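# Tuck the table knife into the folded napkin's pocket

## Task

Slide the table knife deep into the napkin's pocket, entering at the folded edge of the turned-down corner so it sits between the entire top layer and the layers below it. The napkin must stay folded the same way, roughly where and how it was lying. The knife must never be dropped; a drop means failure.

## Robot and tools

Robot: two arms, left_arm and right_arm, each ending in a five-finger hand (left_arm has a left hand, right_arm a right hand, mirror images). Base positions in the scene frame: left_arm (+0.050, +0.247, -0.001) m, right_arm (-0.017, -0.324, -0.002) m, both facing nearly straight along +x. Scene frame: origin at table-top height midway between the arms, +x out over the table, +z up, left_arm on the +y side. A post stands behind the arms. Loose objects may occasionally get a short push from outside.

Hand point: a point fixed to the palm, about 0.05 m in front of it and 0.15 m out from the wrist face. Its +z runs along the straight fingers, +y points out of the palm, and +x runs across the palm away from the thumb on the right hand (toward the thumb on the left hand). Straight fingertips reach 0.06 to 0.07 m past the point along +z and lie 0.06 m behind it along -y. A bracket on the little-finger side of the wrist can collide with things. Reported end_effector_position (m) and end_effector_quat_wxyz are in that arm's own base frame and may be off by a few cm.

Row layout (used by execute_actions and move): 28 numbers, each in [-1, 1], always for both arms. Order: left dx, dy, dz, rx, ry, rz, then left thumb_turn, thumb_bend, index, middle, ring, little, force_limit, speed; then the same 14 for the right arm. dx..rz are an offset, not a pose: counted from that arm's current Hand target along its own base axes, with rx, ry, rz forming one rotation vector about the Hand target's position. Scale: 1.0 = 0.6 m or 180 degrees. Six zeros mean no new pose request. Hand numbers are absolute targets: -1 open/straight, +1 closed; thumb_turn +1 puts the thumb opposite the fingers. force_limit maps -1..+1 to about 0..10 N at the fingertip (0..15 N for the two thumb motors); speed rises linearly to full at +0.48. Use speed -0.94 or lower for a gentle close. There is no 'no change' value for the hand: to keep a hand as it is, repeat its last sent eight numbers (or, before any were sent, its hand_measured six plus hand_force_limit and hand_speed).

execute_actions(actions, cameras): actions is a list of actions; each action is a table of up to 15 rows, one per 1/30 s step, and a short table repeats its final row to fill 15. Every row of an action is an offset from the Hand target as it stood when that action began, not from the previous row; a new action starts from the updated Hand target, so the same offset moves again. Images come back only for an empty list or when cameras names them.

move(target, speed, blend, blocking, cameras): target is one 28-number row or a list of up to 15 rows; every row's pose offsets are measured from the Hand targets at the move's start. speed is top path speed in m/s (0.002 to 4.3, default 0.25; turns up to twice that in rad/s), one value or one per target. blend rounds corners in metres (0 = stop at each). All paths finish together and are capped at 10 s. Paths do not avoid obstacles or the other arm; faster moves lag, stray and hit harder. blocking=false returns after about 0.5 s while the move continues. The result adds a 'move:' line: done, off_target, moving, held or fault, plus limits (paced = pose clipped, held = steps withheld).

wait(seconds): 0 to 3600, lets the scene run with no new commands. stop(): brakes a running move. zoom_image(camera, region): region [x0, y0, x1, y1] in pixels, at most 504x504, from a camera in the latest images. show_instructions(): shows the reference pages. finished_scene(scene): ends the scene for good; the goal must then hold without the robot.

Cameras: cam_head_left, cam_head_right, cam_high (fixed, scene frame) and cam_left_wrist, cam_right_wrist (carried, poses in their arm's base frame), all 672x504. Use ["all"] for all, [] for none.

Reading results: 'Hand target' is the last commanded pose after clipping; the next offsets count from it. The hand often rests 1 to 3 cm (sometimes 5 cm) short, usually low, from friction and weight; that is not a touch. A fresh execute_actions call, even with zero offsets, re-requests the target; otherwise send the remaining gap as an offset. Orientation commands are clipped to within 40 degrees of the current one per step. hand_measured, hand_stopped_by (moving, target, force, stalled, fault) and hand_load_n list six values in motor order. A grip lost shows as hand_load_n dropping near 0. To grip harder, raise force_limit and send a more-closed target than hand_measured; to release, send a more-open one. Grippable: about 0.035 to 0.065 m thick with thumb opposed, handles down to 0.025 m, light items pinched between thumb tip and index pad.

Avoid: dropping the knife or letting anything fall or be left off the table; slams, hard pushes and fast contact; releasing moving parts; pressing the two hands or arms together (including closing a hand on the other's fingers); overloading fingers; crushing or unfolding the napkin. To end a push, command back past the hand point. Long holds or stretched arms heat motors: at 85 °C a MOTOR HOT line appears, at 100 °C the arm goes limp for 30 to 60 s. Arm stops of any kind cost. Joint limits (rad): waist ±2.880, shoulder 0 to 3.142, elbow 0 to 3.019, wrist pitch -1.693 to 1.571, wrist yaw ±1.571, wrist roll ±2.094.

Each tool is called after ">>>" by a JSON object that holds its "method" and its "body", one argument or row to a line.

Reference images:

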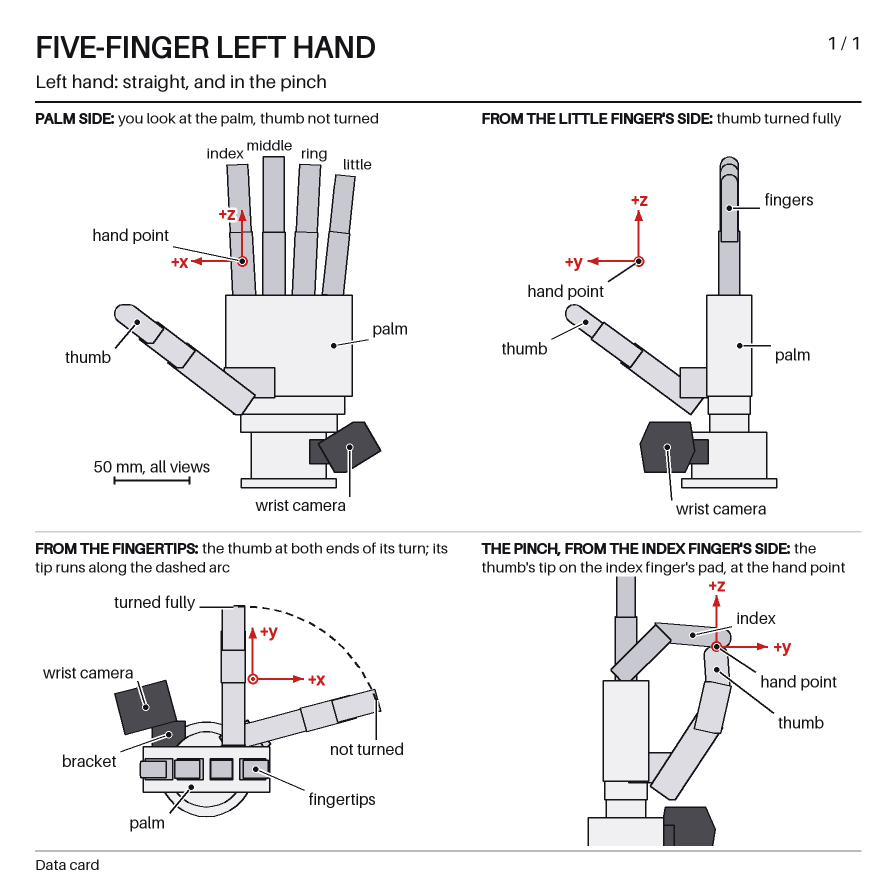

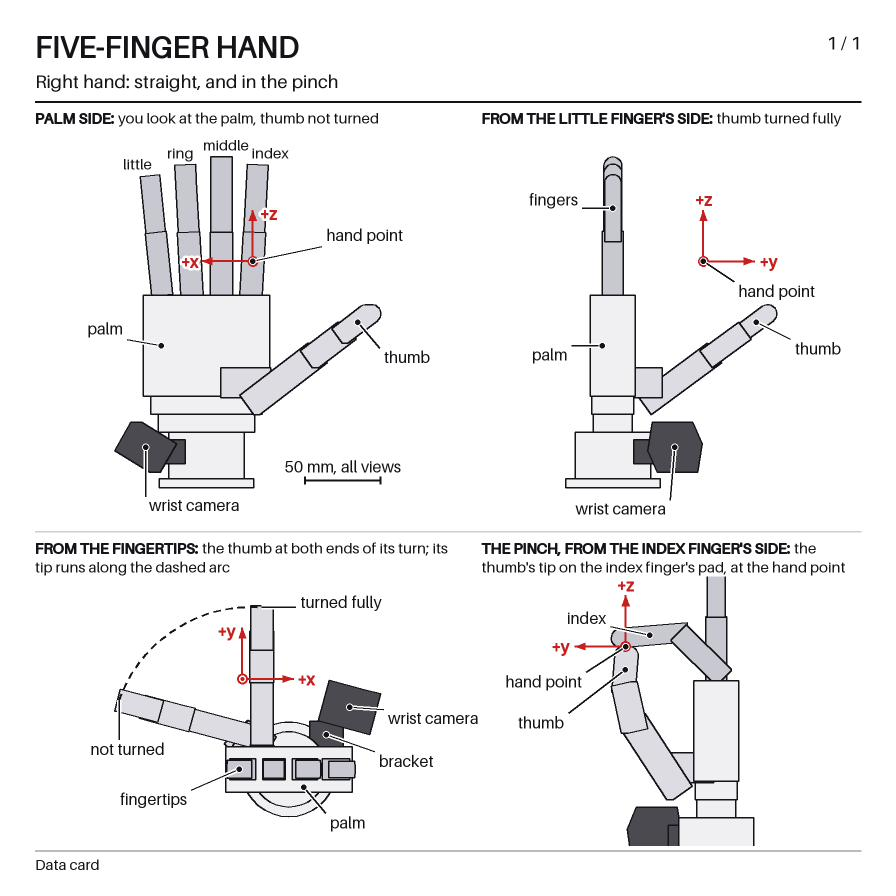

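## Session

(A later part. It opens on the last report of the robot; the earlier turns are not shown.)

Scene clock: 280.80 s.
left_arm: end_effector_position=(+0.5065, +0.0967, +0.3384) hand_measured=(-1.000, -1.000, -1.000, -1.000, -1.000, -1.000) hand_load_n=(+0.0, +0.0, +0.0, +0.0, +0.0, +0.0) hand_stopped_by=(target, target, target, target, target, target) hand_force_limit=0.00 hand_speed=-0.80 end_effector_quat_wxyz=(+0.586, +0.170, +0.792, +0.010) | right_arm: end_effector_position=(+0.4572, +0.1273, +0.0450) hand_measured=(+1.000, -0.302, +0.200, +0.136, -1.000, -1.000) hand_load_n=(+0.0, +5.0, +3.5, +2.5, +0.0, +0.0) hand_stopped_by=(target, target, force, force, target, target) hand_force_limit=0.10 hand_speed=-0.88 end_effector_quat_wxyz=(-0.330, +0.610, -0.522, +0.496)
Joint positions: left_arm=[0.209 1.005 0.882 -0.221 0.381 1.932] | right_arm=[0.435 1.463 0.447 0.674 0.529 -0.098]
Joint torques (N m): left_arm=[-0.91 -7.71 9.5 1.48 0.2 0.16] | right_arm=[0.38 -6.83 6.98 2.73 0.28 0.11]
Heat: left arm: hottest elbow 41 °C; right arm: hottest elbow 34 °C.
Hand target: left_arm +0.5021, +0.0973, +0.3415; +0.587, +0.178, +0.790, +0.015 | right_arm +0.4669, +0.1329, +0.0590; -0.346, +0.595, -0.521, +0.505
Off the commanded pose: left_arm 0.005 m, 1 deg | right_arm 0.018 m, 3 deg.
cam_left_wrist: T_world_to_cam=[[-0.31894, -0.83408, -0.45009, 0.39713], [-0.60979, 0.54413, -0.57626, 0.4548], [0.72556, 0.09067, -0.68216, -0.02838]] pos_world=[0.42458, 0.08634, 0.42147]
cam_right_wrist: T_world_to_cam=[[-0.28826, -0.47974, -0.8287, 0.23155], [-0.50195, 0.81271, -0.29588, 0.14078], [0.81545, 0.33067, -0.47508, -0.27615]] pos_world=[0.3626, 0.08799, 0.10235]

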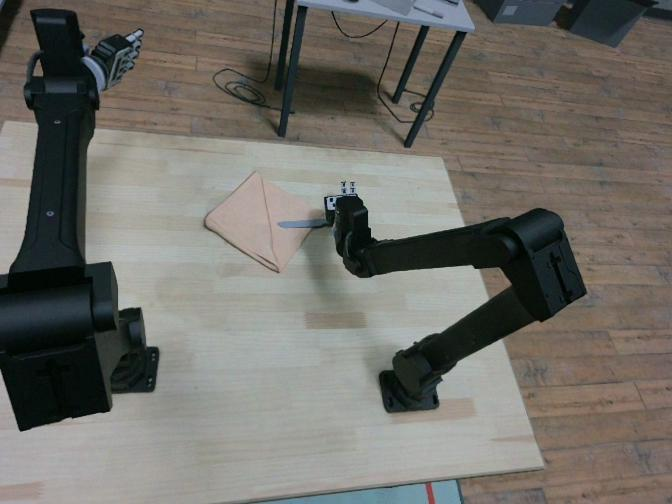

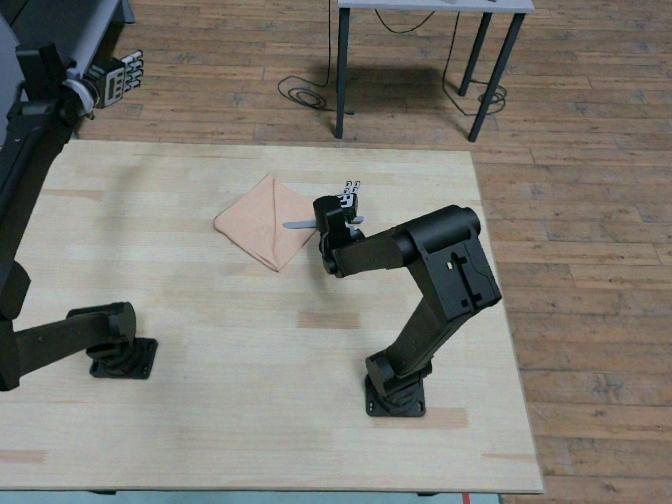

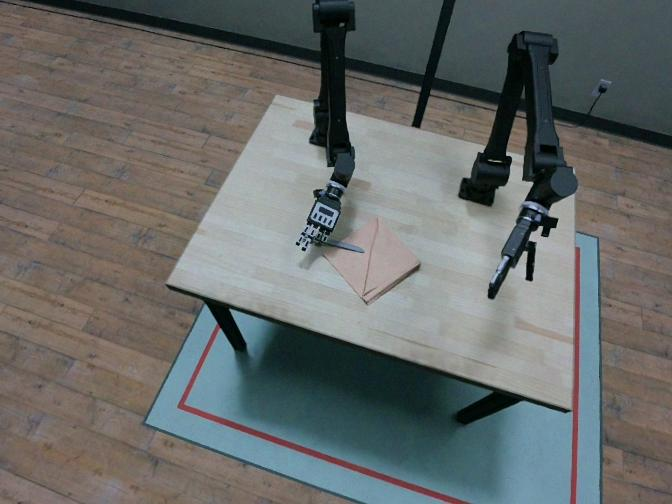

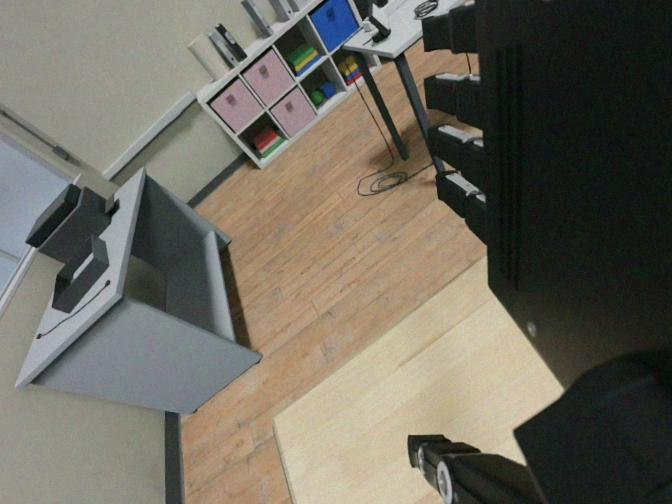

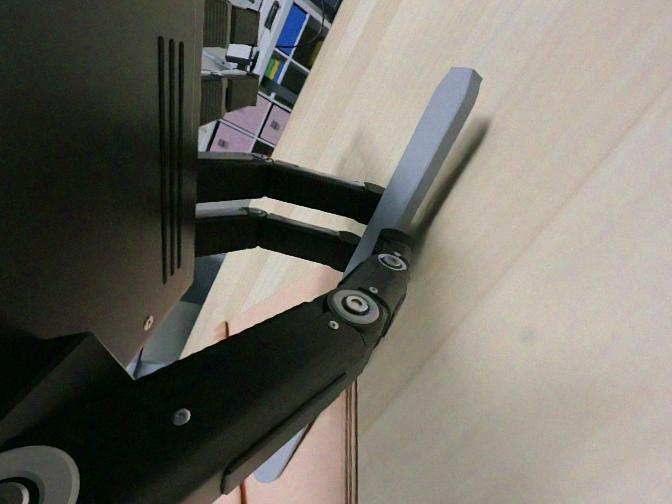

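>>> {"method": "move", "body": {
  "target": [0,0,0,0,0,0,-1,-1,-1,-1,-1,-1,0,-0.8,-0.003,0.028,0,0,0,0,1,-0.3,0.24,0.14,-1,-1,0.1,-0.88],
  "speed": 0.04,
  "cameras": ["cam_head_left","cam_head_right","cam_high","cam_right_wrist"]
}}

>>> {"method": "zoom_image", "body": {
  "camera": "cam_head_left",
  "region": [190, 150, 370, 285]
}}

>>> {"method": "zoom_image", "body": {
  "camera": "cam_head_right",
  "region": [200, 155, 360, 285]
}}

>>> {"method": "zoom_image", "body": {
  "camera": "cam_right_wrist",
  "region": [180, 380, 420, 504]
}}

Scene clock: 282.37 s.
left_arm: end_effector_position=(+0.5065, +0.0967, +0.3384) hand_measured=(-1.000, -1.000, -1.000, -1.000, -1.000, -1.000) hand_load_n=(+0.0, +0.0, +0.0, +0.0, +0.0, +0.0) hand_stopped_by=(target, target, target, target, target, target) hand_force_limit=0.00 hand_speed=-0.80 end_effector_quat_wxyz=(+0.586, +0.170, +0.792, +0.010) | right_arm: end_effector_position=(+0.4508, +0.1414, +0.0437) hand_measured=(+1.000, -0.302, +0.200, +0.136, -1.000, -1.000) hand_load_n=(+0.0, +5.0, +3.5, +2.5, +0.0, +0.0) hand_stopped_by=(target, target, force, force, target, target) hand_force_limit=0.10 hand_speed=-0.88 end_effector_quat_wxyz=(-0.331, +0.610, -0.521, +0.498)
Joint positions: left_arm=[0.209 1.005 0.882 -0.221 0.381 1.932] | right_arm=[0.484 1.469 0.447 0.674 0.575 -0.083]
Joint torques (N m): left_arm=[-0.91 -7.59 9.55 1.5 0.19 0.17] | right_arm=[0.44 -6.77 8.36 2.15 0.31 0.12]
Heat: left arm: hottest elbow 41 °C; right arm: hottest elbow 34 °C.
Hand target: left_arm +0.5021, +0.0973, +0.3415; +0.587, +0.178, +0.790, +0.015 | right_arm +0.4651, +0.1497, +0.0590; -0.346, +0.595, -0.521, +0.505
Off the commanded pose: left_arm 0.005 m, 1 deg | right_arm 0.022 m, 3 deg.
move: off_target (right_arm)
cam_right_wrist: T_world_to_cam=[[-0.28501, -0.48189, -0.82858, 0.23424], [-0.50219, 0.81137, -0.29913, 0.12615], [0.81644, 0.33085, -0.47325, -0.27678]] pos_world=[0.35609, 0.10209, 0.10084]

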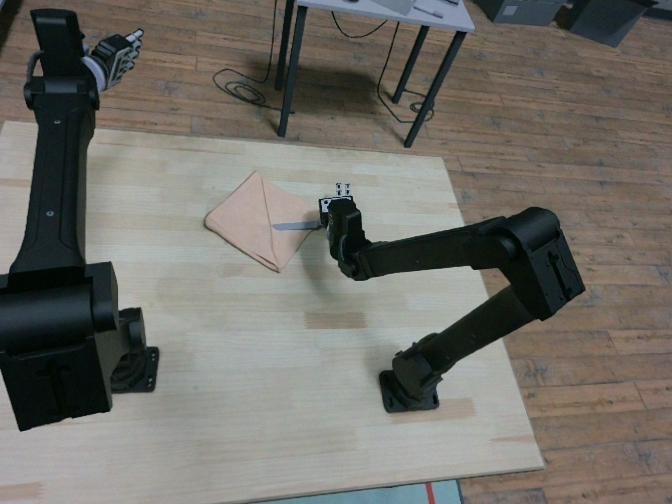

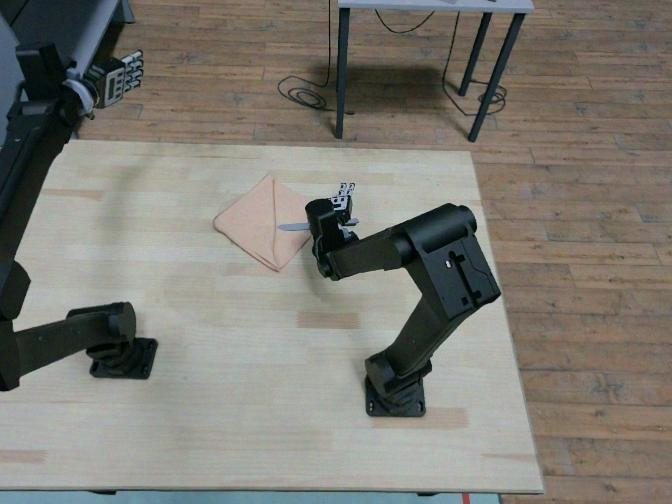

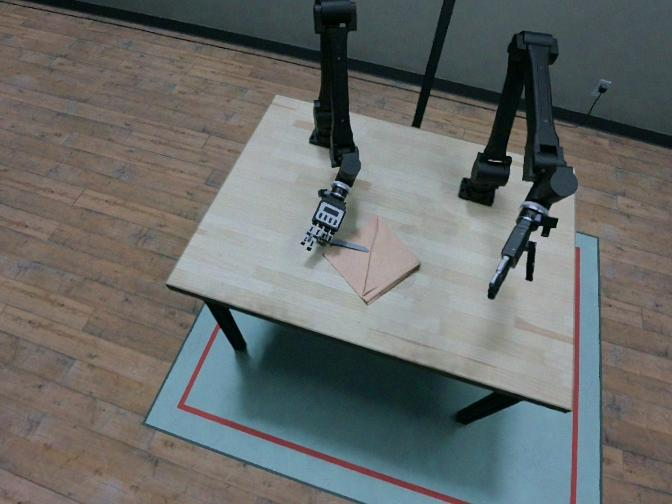

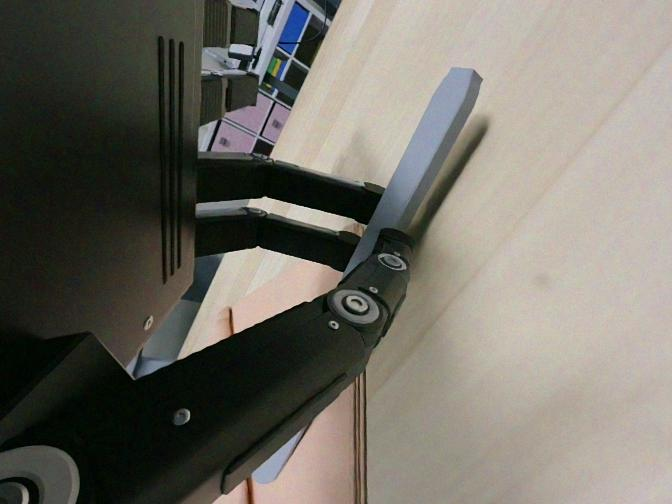

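Scaled by 2.800 from the camera's image (finer frame: 960x720).

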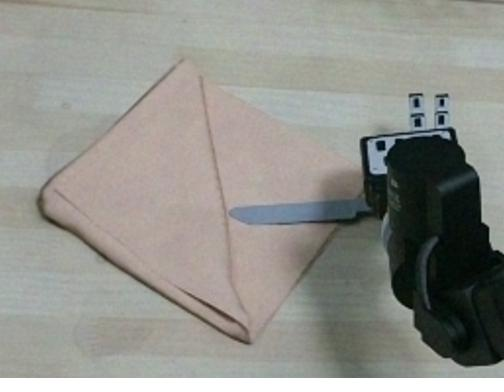

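Scaled by 3.150 from the camera's image (finer frame: 960x720).

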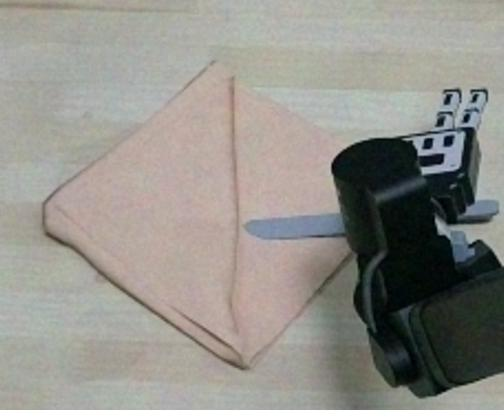

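Scaled by 2.100 from the camera's image (finer frame: 960x720).

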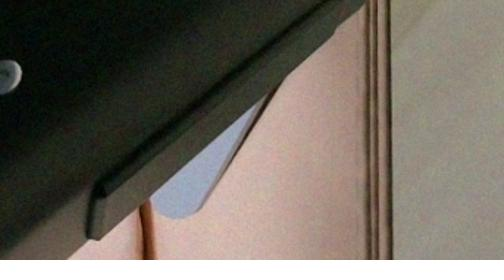

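>>> {"method": "zoom_image", "body": {
  "camera": "cam_head_left",
  "region": [250, 190, 330, 250]
}}

>>> {"method": "zoom_image", "body": {
  "camera": "cam_high",
  "region": [320, 200, 440, 310]
}}

>>> {"method": "zoom_image", "body": {
  "camera": "cam_right_wrist",
  "region": [220, 430, 310, 504]
}}

Scaled by 6.300 from the camera's image (finer frame: 960x720).

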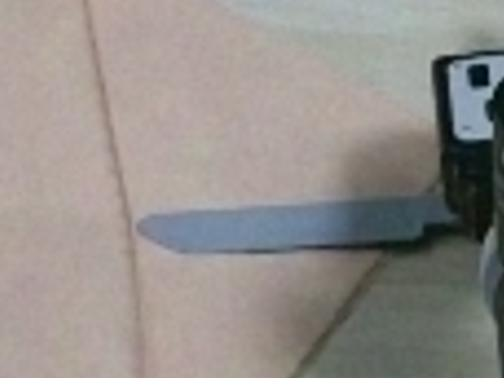

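Scaled by 4.200 from the camera's image (finer frame: 960x720).

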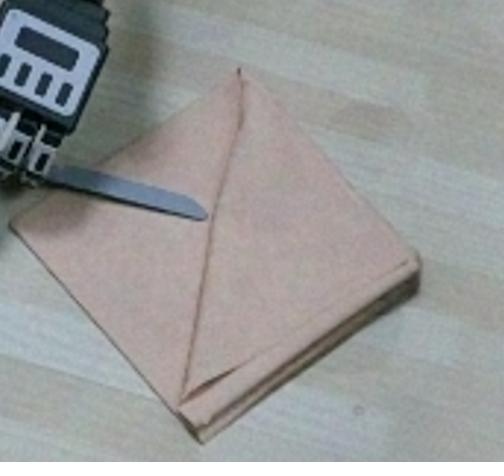

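Scaled by 5.600 from the camera's image (finer frame: 960x720).

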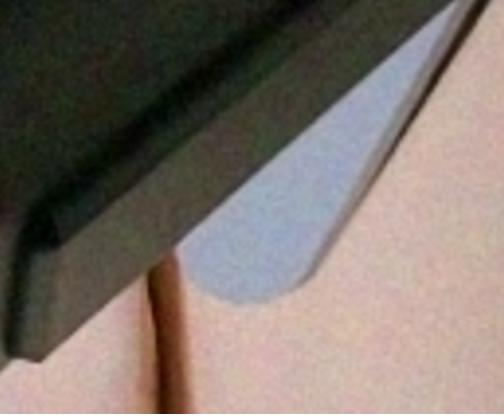

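>>> {"method": "move", "body": {
  "target": [0,0,0,0,0,0,-1,-1,-1,-1,-1,-1,0,-0.8,0.005,0.03,0,0,0,0,1,-0.3,0.24,0.14,-1,-1,0.1,-0.88],
  "speed": 0.04,
  "cameras": ["cam_head_left","cam_head_right","cam_high","cam_right_wrist"]
}}

>>> {"method": "zoom_image", "body": {
  "camera": "cam_head_left",
  "region": [250, 190, 330, 250]
}}

>>> {"method": "zoom_image", "body": {
  "camera": "cam_high",
  "region": [320, 200, 440, 310]
}}

>>> {"method": "zoom_image", "body": {
  "camera": "cam_right_wrist",
  "region": [180, 380, 420, 504]
}}

>>> {"method": "zoom_image", "body": {
  "camera": "cam_head_right",
  "region": [200, 155, 360, 285]
}}

Scene clock: 284.60 s.
left_arm: end_effector_position=(+0.5065, +0.0967, +0.3384) hand_measured=(-1.000, -1.000, -1.000, -1.000, -1.000, -1.000) hand_load_n=(+0.0, +0.0, +0.0, +0.0, +0.0, +0.0) hand_stopped_by=(target, target, target, target, target, target) hand_force_limit=0.00 hand_speed=-0.80 end_effector_quat_wxyz=(+0.586, +0.170, +0.792, +0.010) | right_arm: end_effector_position=(+0.4529, +0.1575, +0.0436) hand_measured=(+1.000, -0.302, +0.200, +0.136, -1.000, -1.000) hand_load_n=(+0.0, +5.0, +3.5, +2.5, +0.0, +0.0) hand_stopped_by=(target, target, force, force, target, target) hand_force_limit=0.10 hand_speed=-0.88 end_effector_quat_wxyz=(-0.333, +0.608, -0.520, +0.499)
Joint positions: left_arm=[0.209 1.005 0.882 -0.221 0.381 1.932] | right_arm=[0.525 1.494 0.47 0.674 0.615 -0.069]
Joint torques (N m): left_arm=[-0.73 -7.65 9.55 1.47 0.2 0.14] | right_arm=[0.56 -7 9.05 1.37 0.32 0.12]
Heat: left arm: hottest elbow 41 °C; right arm: hottest elbow 34 °C.
Hand target: left_arm +0.5021, +0.0973, +0.3415; +0.587, +0.178, +0.790, +0.015 | right_arm +0.4681, +0.1677, +0.0590; -0.346, +0.595, -0.521, +0.505
Off the commanded pose: left_arm 0.005 m, 1 deg | right_arm 0.024 m, 2 deg.
move: off_target (right_arm)
cam_right_wrist: T_world_to_cam=[[-0.27934, -0.48144, -0.83077, 0.24003], [-0.50009, 0.81155, -0.30215, 0.11326], [0.81968, 0.33106, -0.46746, -0.28559]] pos_world=[0.35778, 0.11819, 0.10013]

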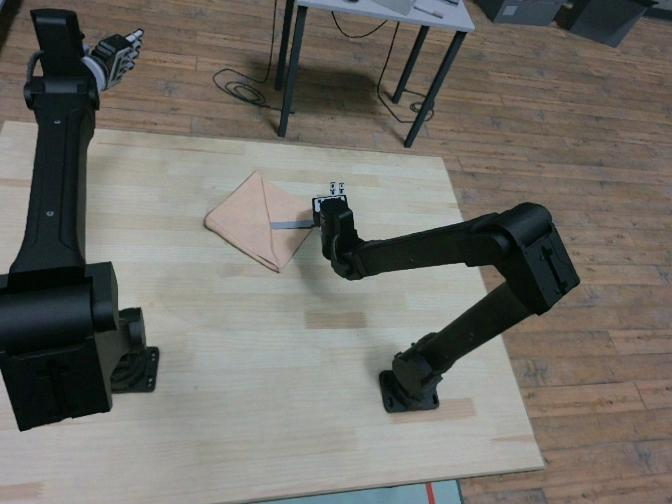

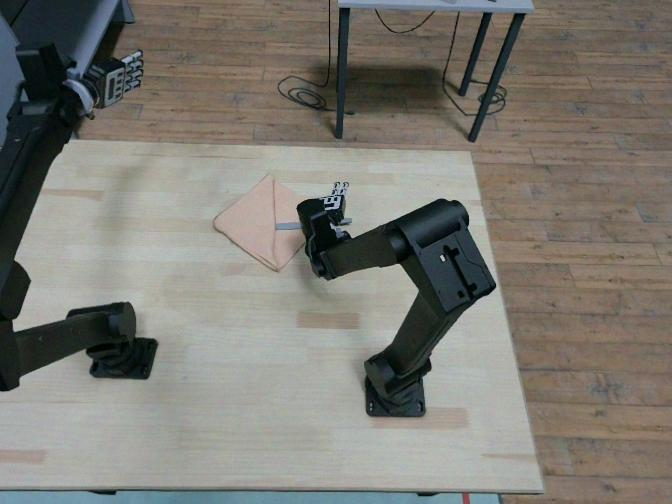

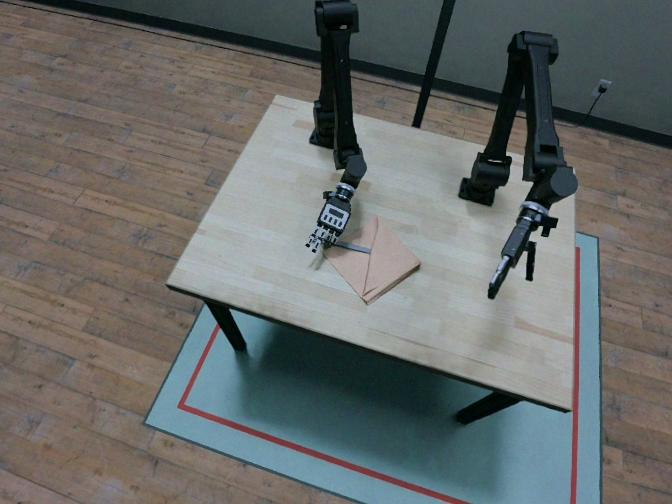

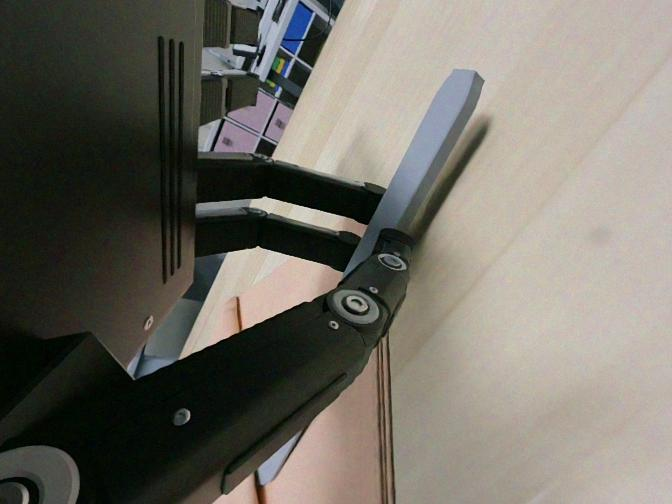

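Scaled by 6.300 from the camera's image (finer frame: 960x720).

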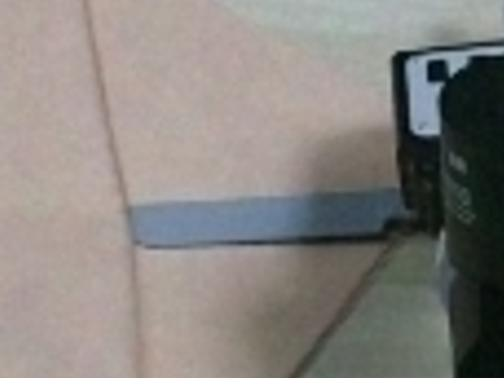

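Scaled by 4.200 from the camera's image (finer frame: 960x720).

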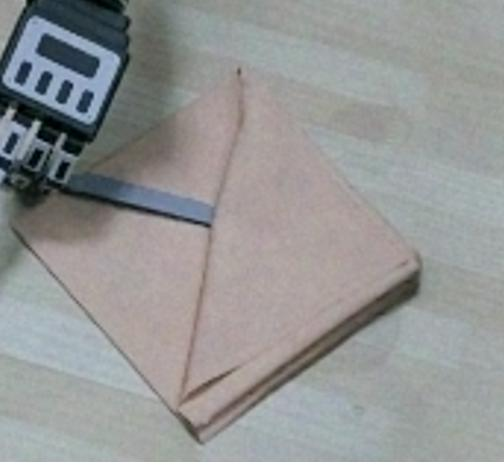

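Scaled by 2.100 from the camera's image (finer frame: 960x720).

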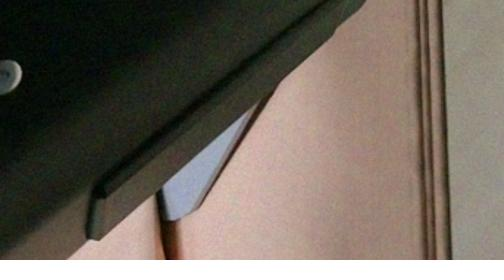

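Scaled by 3.150 from the camera's image (finer frame: 960x720).

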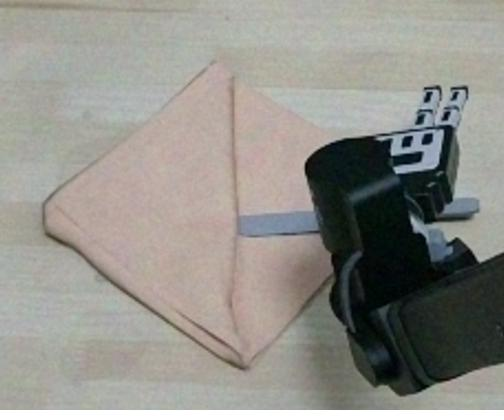

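>>> {"method": "move", "body": {
  "target": [0,0,0,0,0,0,-1,-1,-1,-1,-1,-1,0,-0.8,-0.001,0.045,0,0,0,0,1,-0.3,0.24,0.14,-1,-1,0.1,-0.88],
  "speed": 0.04,
  "cameras": ["cam_head_left","cam_head_right","cam_high","cam_right_wrist"]
}}

>>> {"method": "zoom_image", "body": {
  "camera": "cam_head_left",
  "region": [190, 150, 370, 285]
}}

>>> {"method": "zoom_image", "body": {
  "camera": "cam_high",
  "region": [320, 200, 440, 310]
}}

>>> {"method": "zoom_image", "body": {
  "camera": "cam_right_wrist",
  "region": [180, 380, 420, 504]
}}

>>> {"method": "zoom_image", "body": {
  "camera": "cam_head_right",
  "region": [200, 155, 360, 285]
}}

Scene clock: 286.90 s.
left_arm: end_effector_position=(+0.5065, +0.0967, +0.3384) hand_measured=(-1.000, -1.000, -1.000, -1.000, -1.000, -1.000) hand_load_n=(+0.0, +0.0, +0.0, +0.0, +0.0, +0.0) hand_stopped_by=(target, target, target, target, target, target) hand_force_limit=0.00 hand_speed=-0.80 end_effector_quat_wxyz=(+0.586, +0.170, +0.792, +0.010) | right_arm: end_effector_position=(+0.4526, +0.1831, +0.0432) hand_measured=(+1.000, -0.302, +0.200, +0.136, -1.000, -1.000) hand_load_n=(+0.0, +5.0, +4.0, +2.5, +0.0, +0.0) hand_stopped_by=(target, target, force, force, target, target) hand_force_limit=0.10 hand_speed=-0.88 end_effector_quat_wxyz=(-0.332, +0.609, -0.519, +0.500)
Joint positions: left_arm=[0.209 1.005 0.882 -0.221 0.381 1.932] | right_arm=[0.591 1.521 0.508 0.645 0.678 -0.041]
Joint torques (N m): left_arm=[-0.85 -7.53 9.55 1.51 0.19 0.14] | right_arm=[0.38 -7.41 9.2 1.37 0.36 0.12]
Heat: left arm: hottest elbow 41 °C; right arm: hottest elbow 34 °C.
Hand target: left_arm +0.5021, +0.0973, +0.3415; +0.587, +0.178, +0.790, +0.015 | right_arm +0.4675, +0.1947, +0.0590; -0.346, +0.595, -0.521, +0.505
Off the commanded pose: left_arm 0.005 m, 1 deg | right_arm 0.025 m, 2 deg.
move: off_target (right_arm)
cam_right_wrist: T_world_to_cam=[[-0.28022, -0.48304, -0.82954, 0.25254], [-0.49979, 0.81122, -0.30354, 0.09216], [0.81956, 0.32954, -0.46874, -0.29364]] pos_world=[0.35748, 0.14399, 0.09983]

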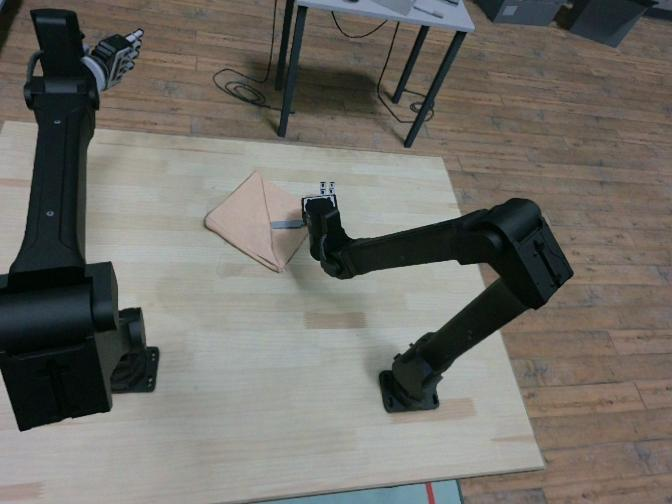

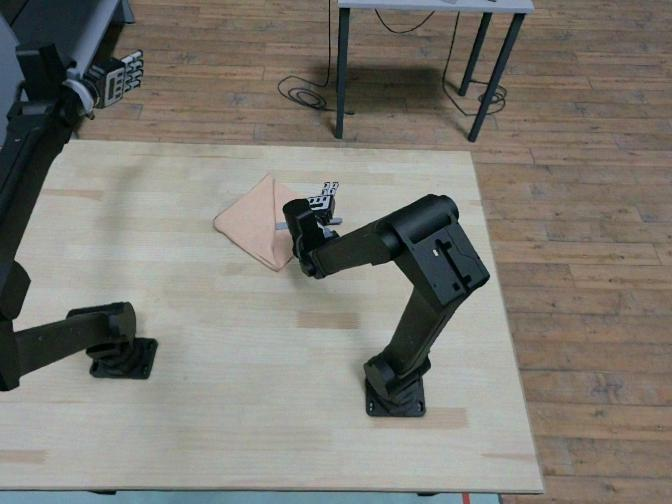

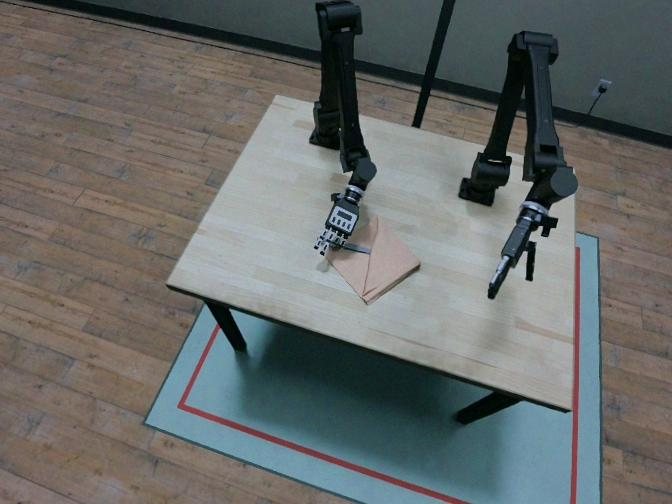

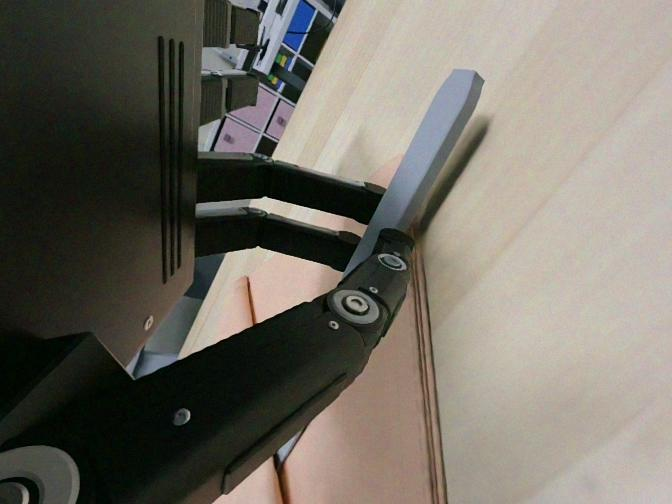

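Scaled by 2.800 from the camera's image (finer frame: 960x720).

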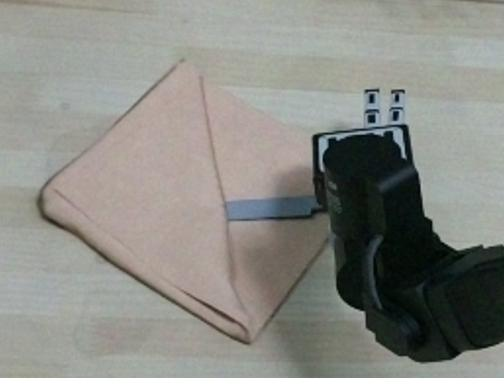

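Scaled by 4.200 from the camera's image (finer frame: 960x720).

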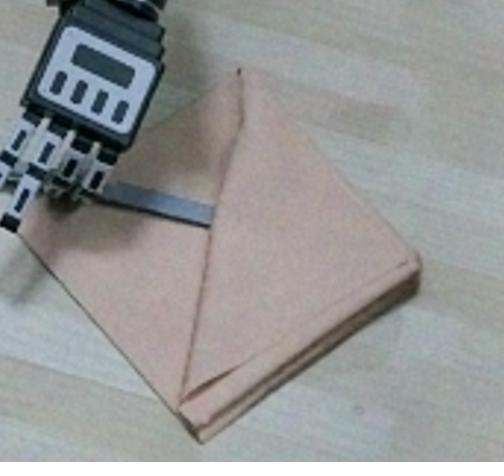

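Scaled by 2.100 from the camera's image (finer frame: 960x720).

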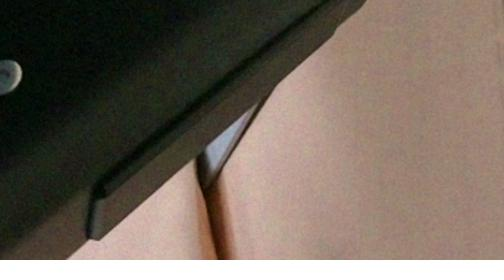

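Scaled by 3.150 from the camera's image (finer frame: 960x720).

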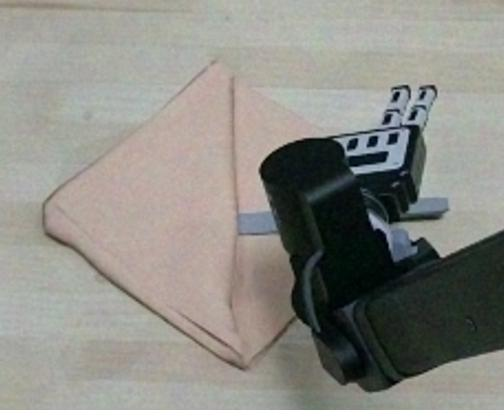

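>>> {"method": "move", "body": {
  "target": [0,0,0,0,0,0,-1,-1,-1,-1,-1,-1,0,-0.8,-0.003,0.045,-0.006,0.009,0,0,1,-0.3,0.24,0.14,-1,-1,0.1,-0.88],
  "speed": 0.04,
  "cameras": ["cam_head_left","cam_head_right","cam_high","cam_right_wrist"]
}}

>>> {"method": "zoom_image", "body": {
  "camera": "cam_head_left",
  "region": [190, 150, 370, 285]
}}

>>> {"method": "zoom_image", "body": {
  "camera": "cam_high",
  "region": [320, 200, 440, 310]
}}

>>> {"method": "zoom_image", "body": {
  "camera": "cam_right_wrist",
  "region": [180, 380, 420, 504]
}}

>>> {"method": "zoom_image", "body": {
  "camera": "cam_head_right",
  "region": [200, 155, 360, 285]
}}

Scene clock: 289.30 s.
left_arm: end_effector_position=(+0.5065, +0.0967, +0.3384) hand_measured=(-1.000, -1.000, -1.000, -1.000, -1.000, -1.000) hand_load_n=(+0.0, +0.0, +0.0, +0.5, +0.0, +0.0) hand_stopped_by=(target, target, target, target, target, target) hand_force_limit=0.00 hand_speed=-0.80 end_effector_quat_wxyz=(+0.586, +0.170, +0.792, +0.010) | right_arm: end_effector_position=(+0.4517, +0.2089, +0.0395) hand_measured=(+1.000, -0.302, +0.200, +0.136, -1.000, -1.000) hand_load_n=(+0.0, +5.0, +3.5, +2.5, +0.0, +0.0) hand_stopped_by=(target, target, force, force, target, target) hand_force_limit=0.10 hand_speed=-0.88 end_effector_quat_wxyz=(-0.339, +0.604, -0.526, +0.493)
Joint positions: left_arm=[0.209 1.005 0.882 -0.221 0.381 1.932] | right_arm=[0.646 1.557 0.542 0.628 0.722 0.011]
Joint torques (N m): left_arm=[-0.97 -7.65 9.54 1.5 0.19 0.15] | right_arm=[0.38 -8 9.1 1.26 0.38 0.13]
Heat: left arm: hottest elbow 41 °C; right arm: hottest elbow 34 °C.
Hand target: left_arm +0.5021, +0.0973, +0.3415; +0.587, +0.178, +0.790, +0.015 | right_arm +0.4657, +0.2217, +0.0554; -0.354, +0.590, -0.528, +0.498
Off the commanded pose: left_arm 0.005 m, 1 deg | right_arm 0.025 m, 2 deg.
move: off_target (right_arm)
cam_right_wrist: T_world_to_cam=[[-0.2804, -0.46135, -0.84174, 0.25766], [-0.49902, 0.81917, -0.28274, 0.06686], [0.81997, 0.34077, -0.45992, -0.30595]] pos_world=[0.35648, 0.16836, 0.09507]

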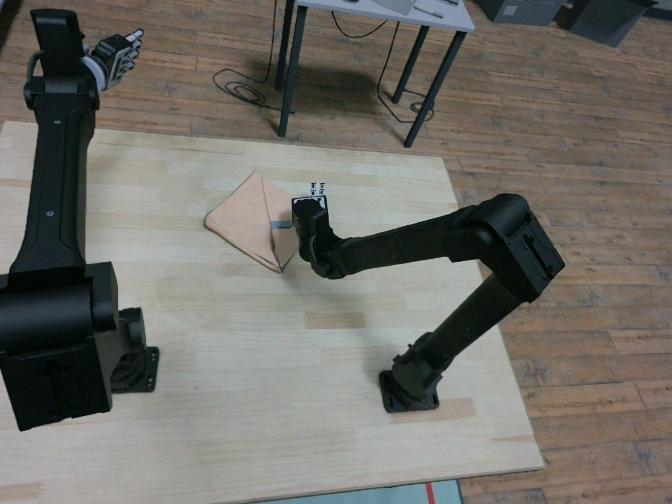

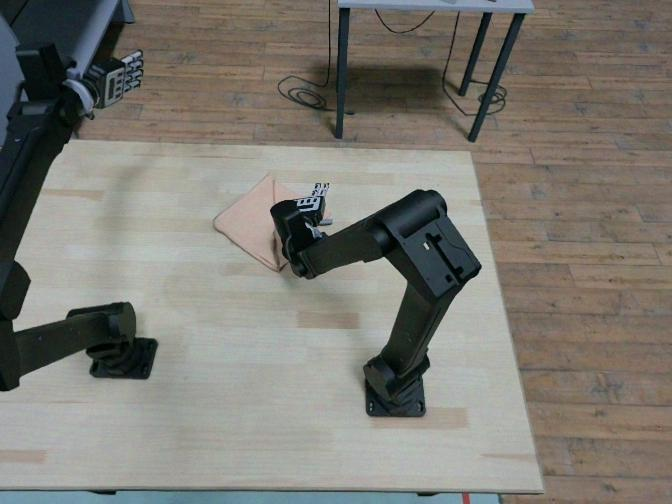

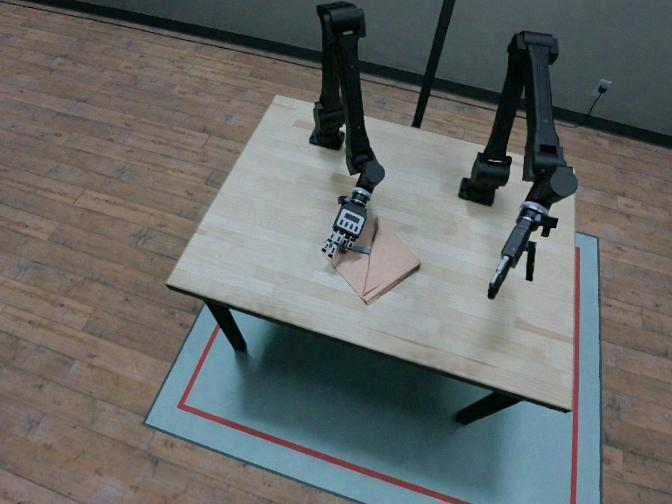

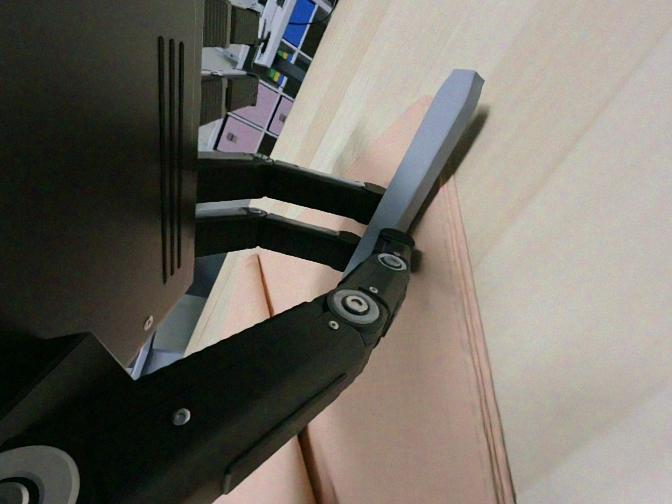

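Scaled by 2.800 from the camera's image (finer frame: 960x720).

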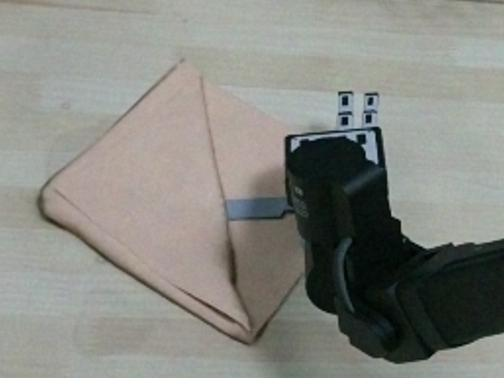

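Scaled by 4.200 from the camera's image (finer frame: 960x720).

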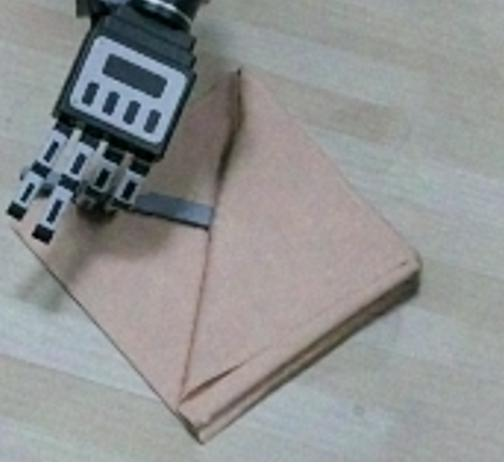

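Scaled by 2.100 from the camera's image (finer frame: 960x720).

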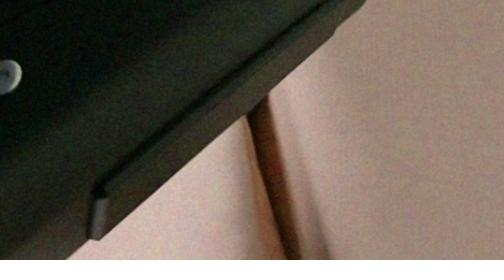

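Scaled by 3.150 from the camera's image (finer frame: 960x720).

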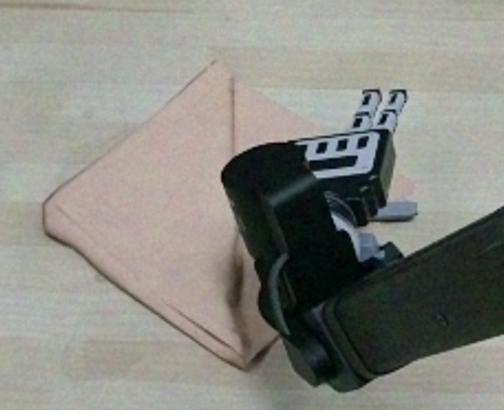

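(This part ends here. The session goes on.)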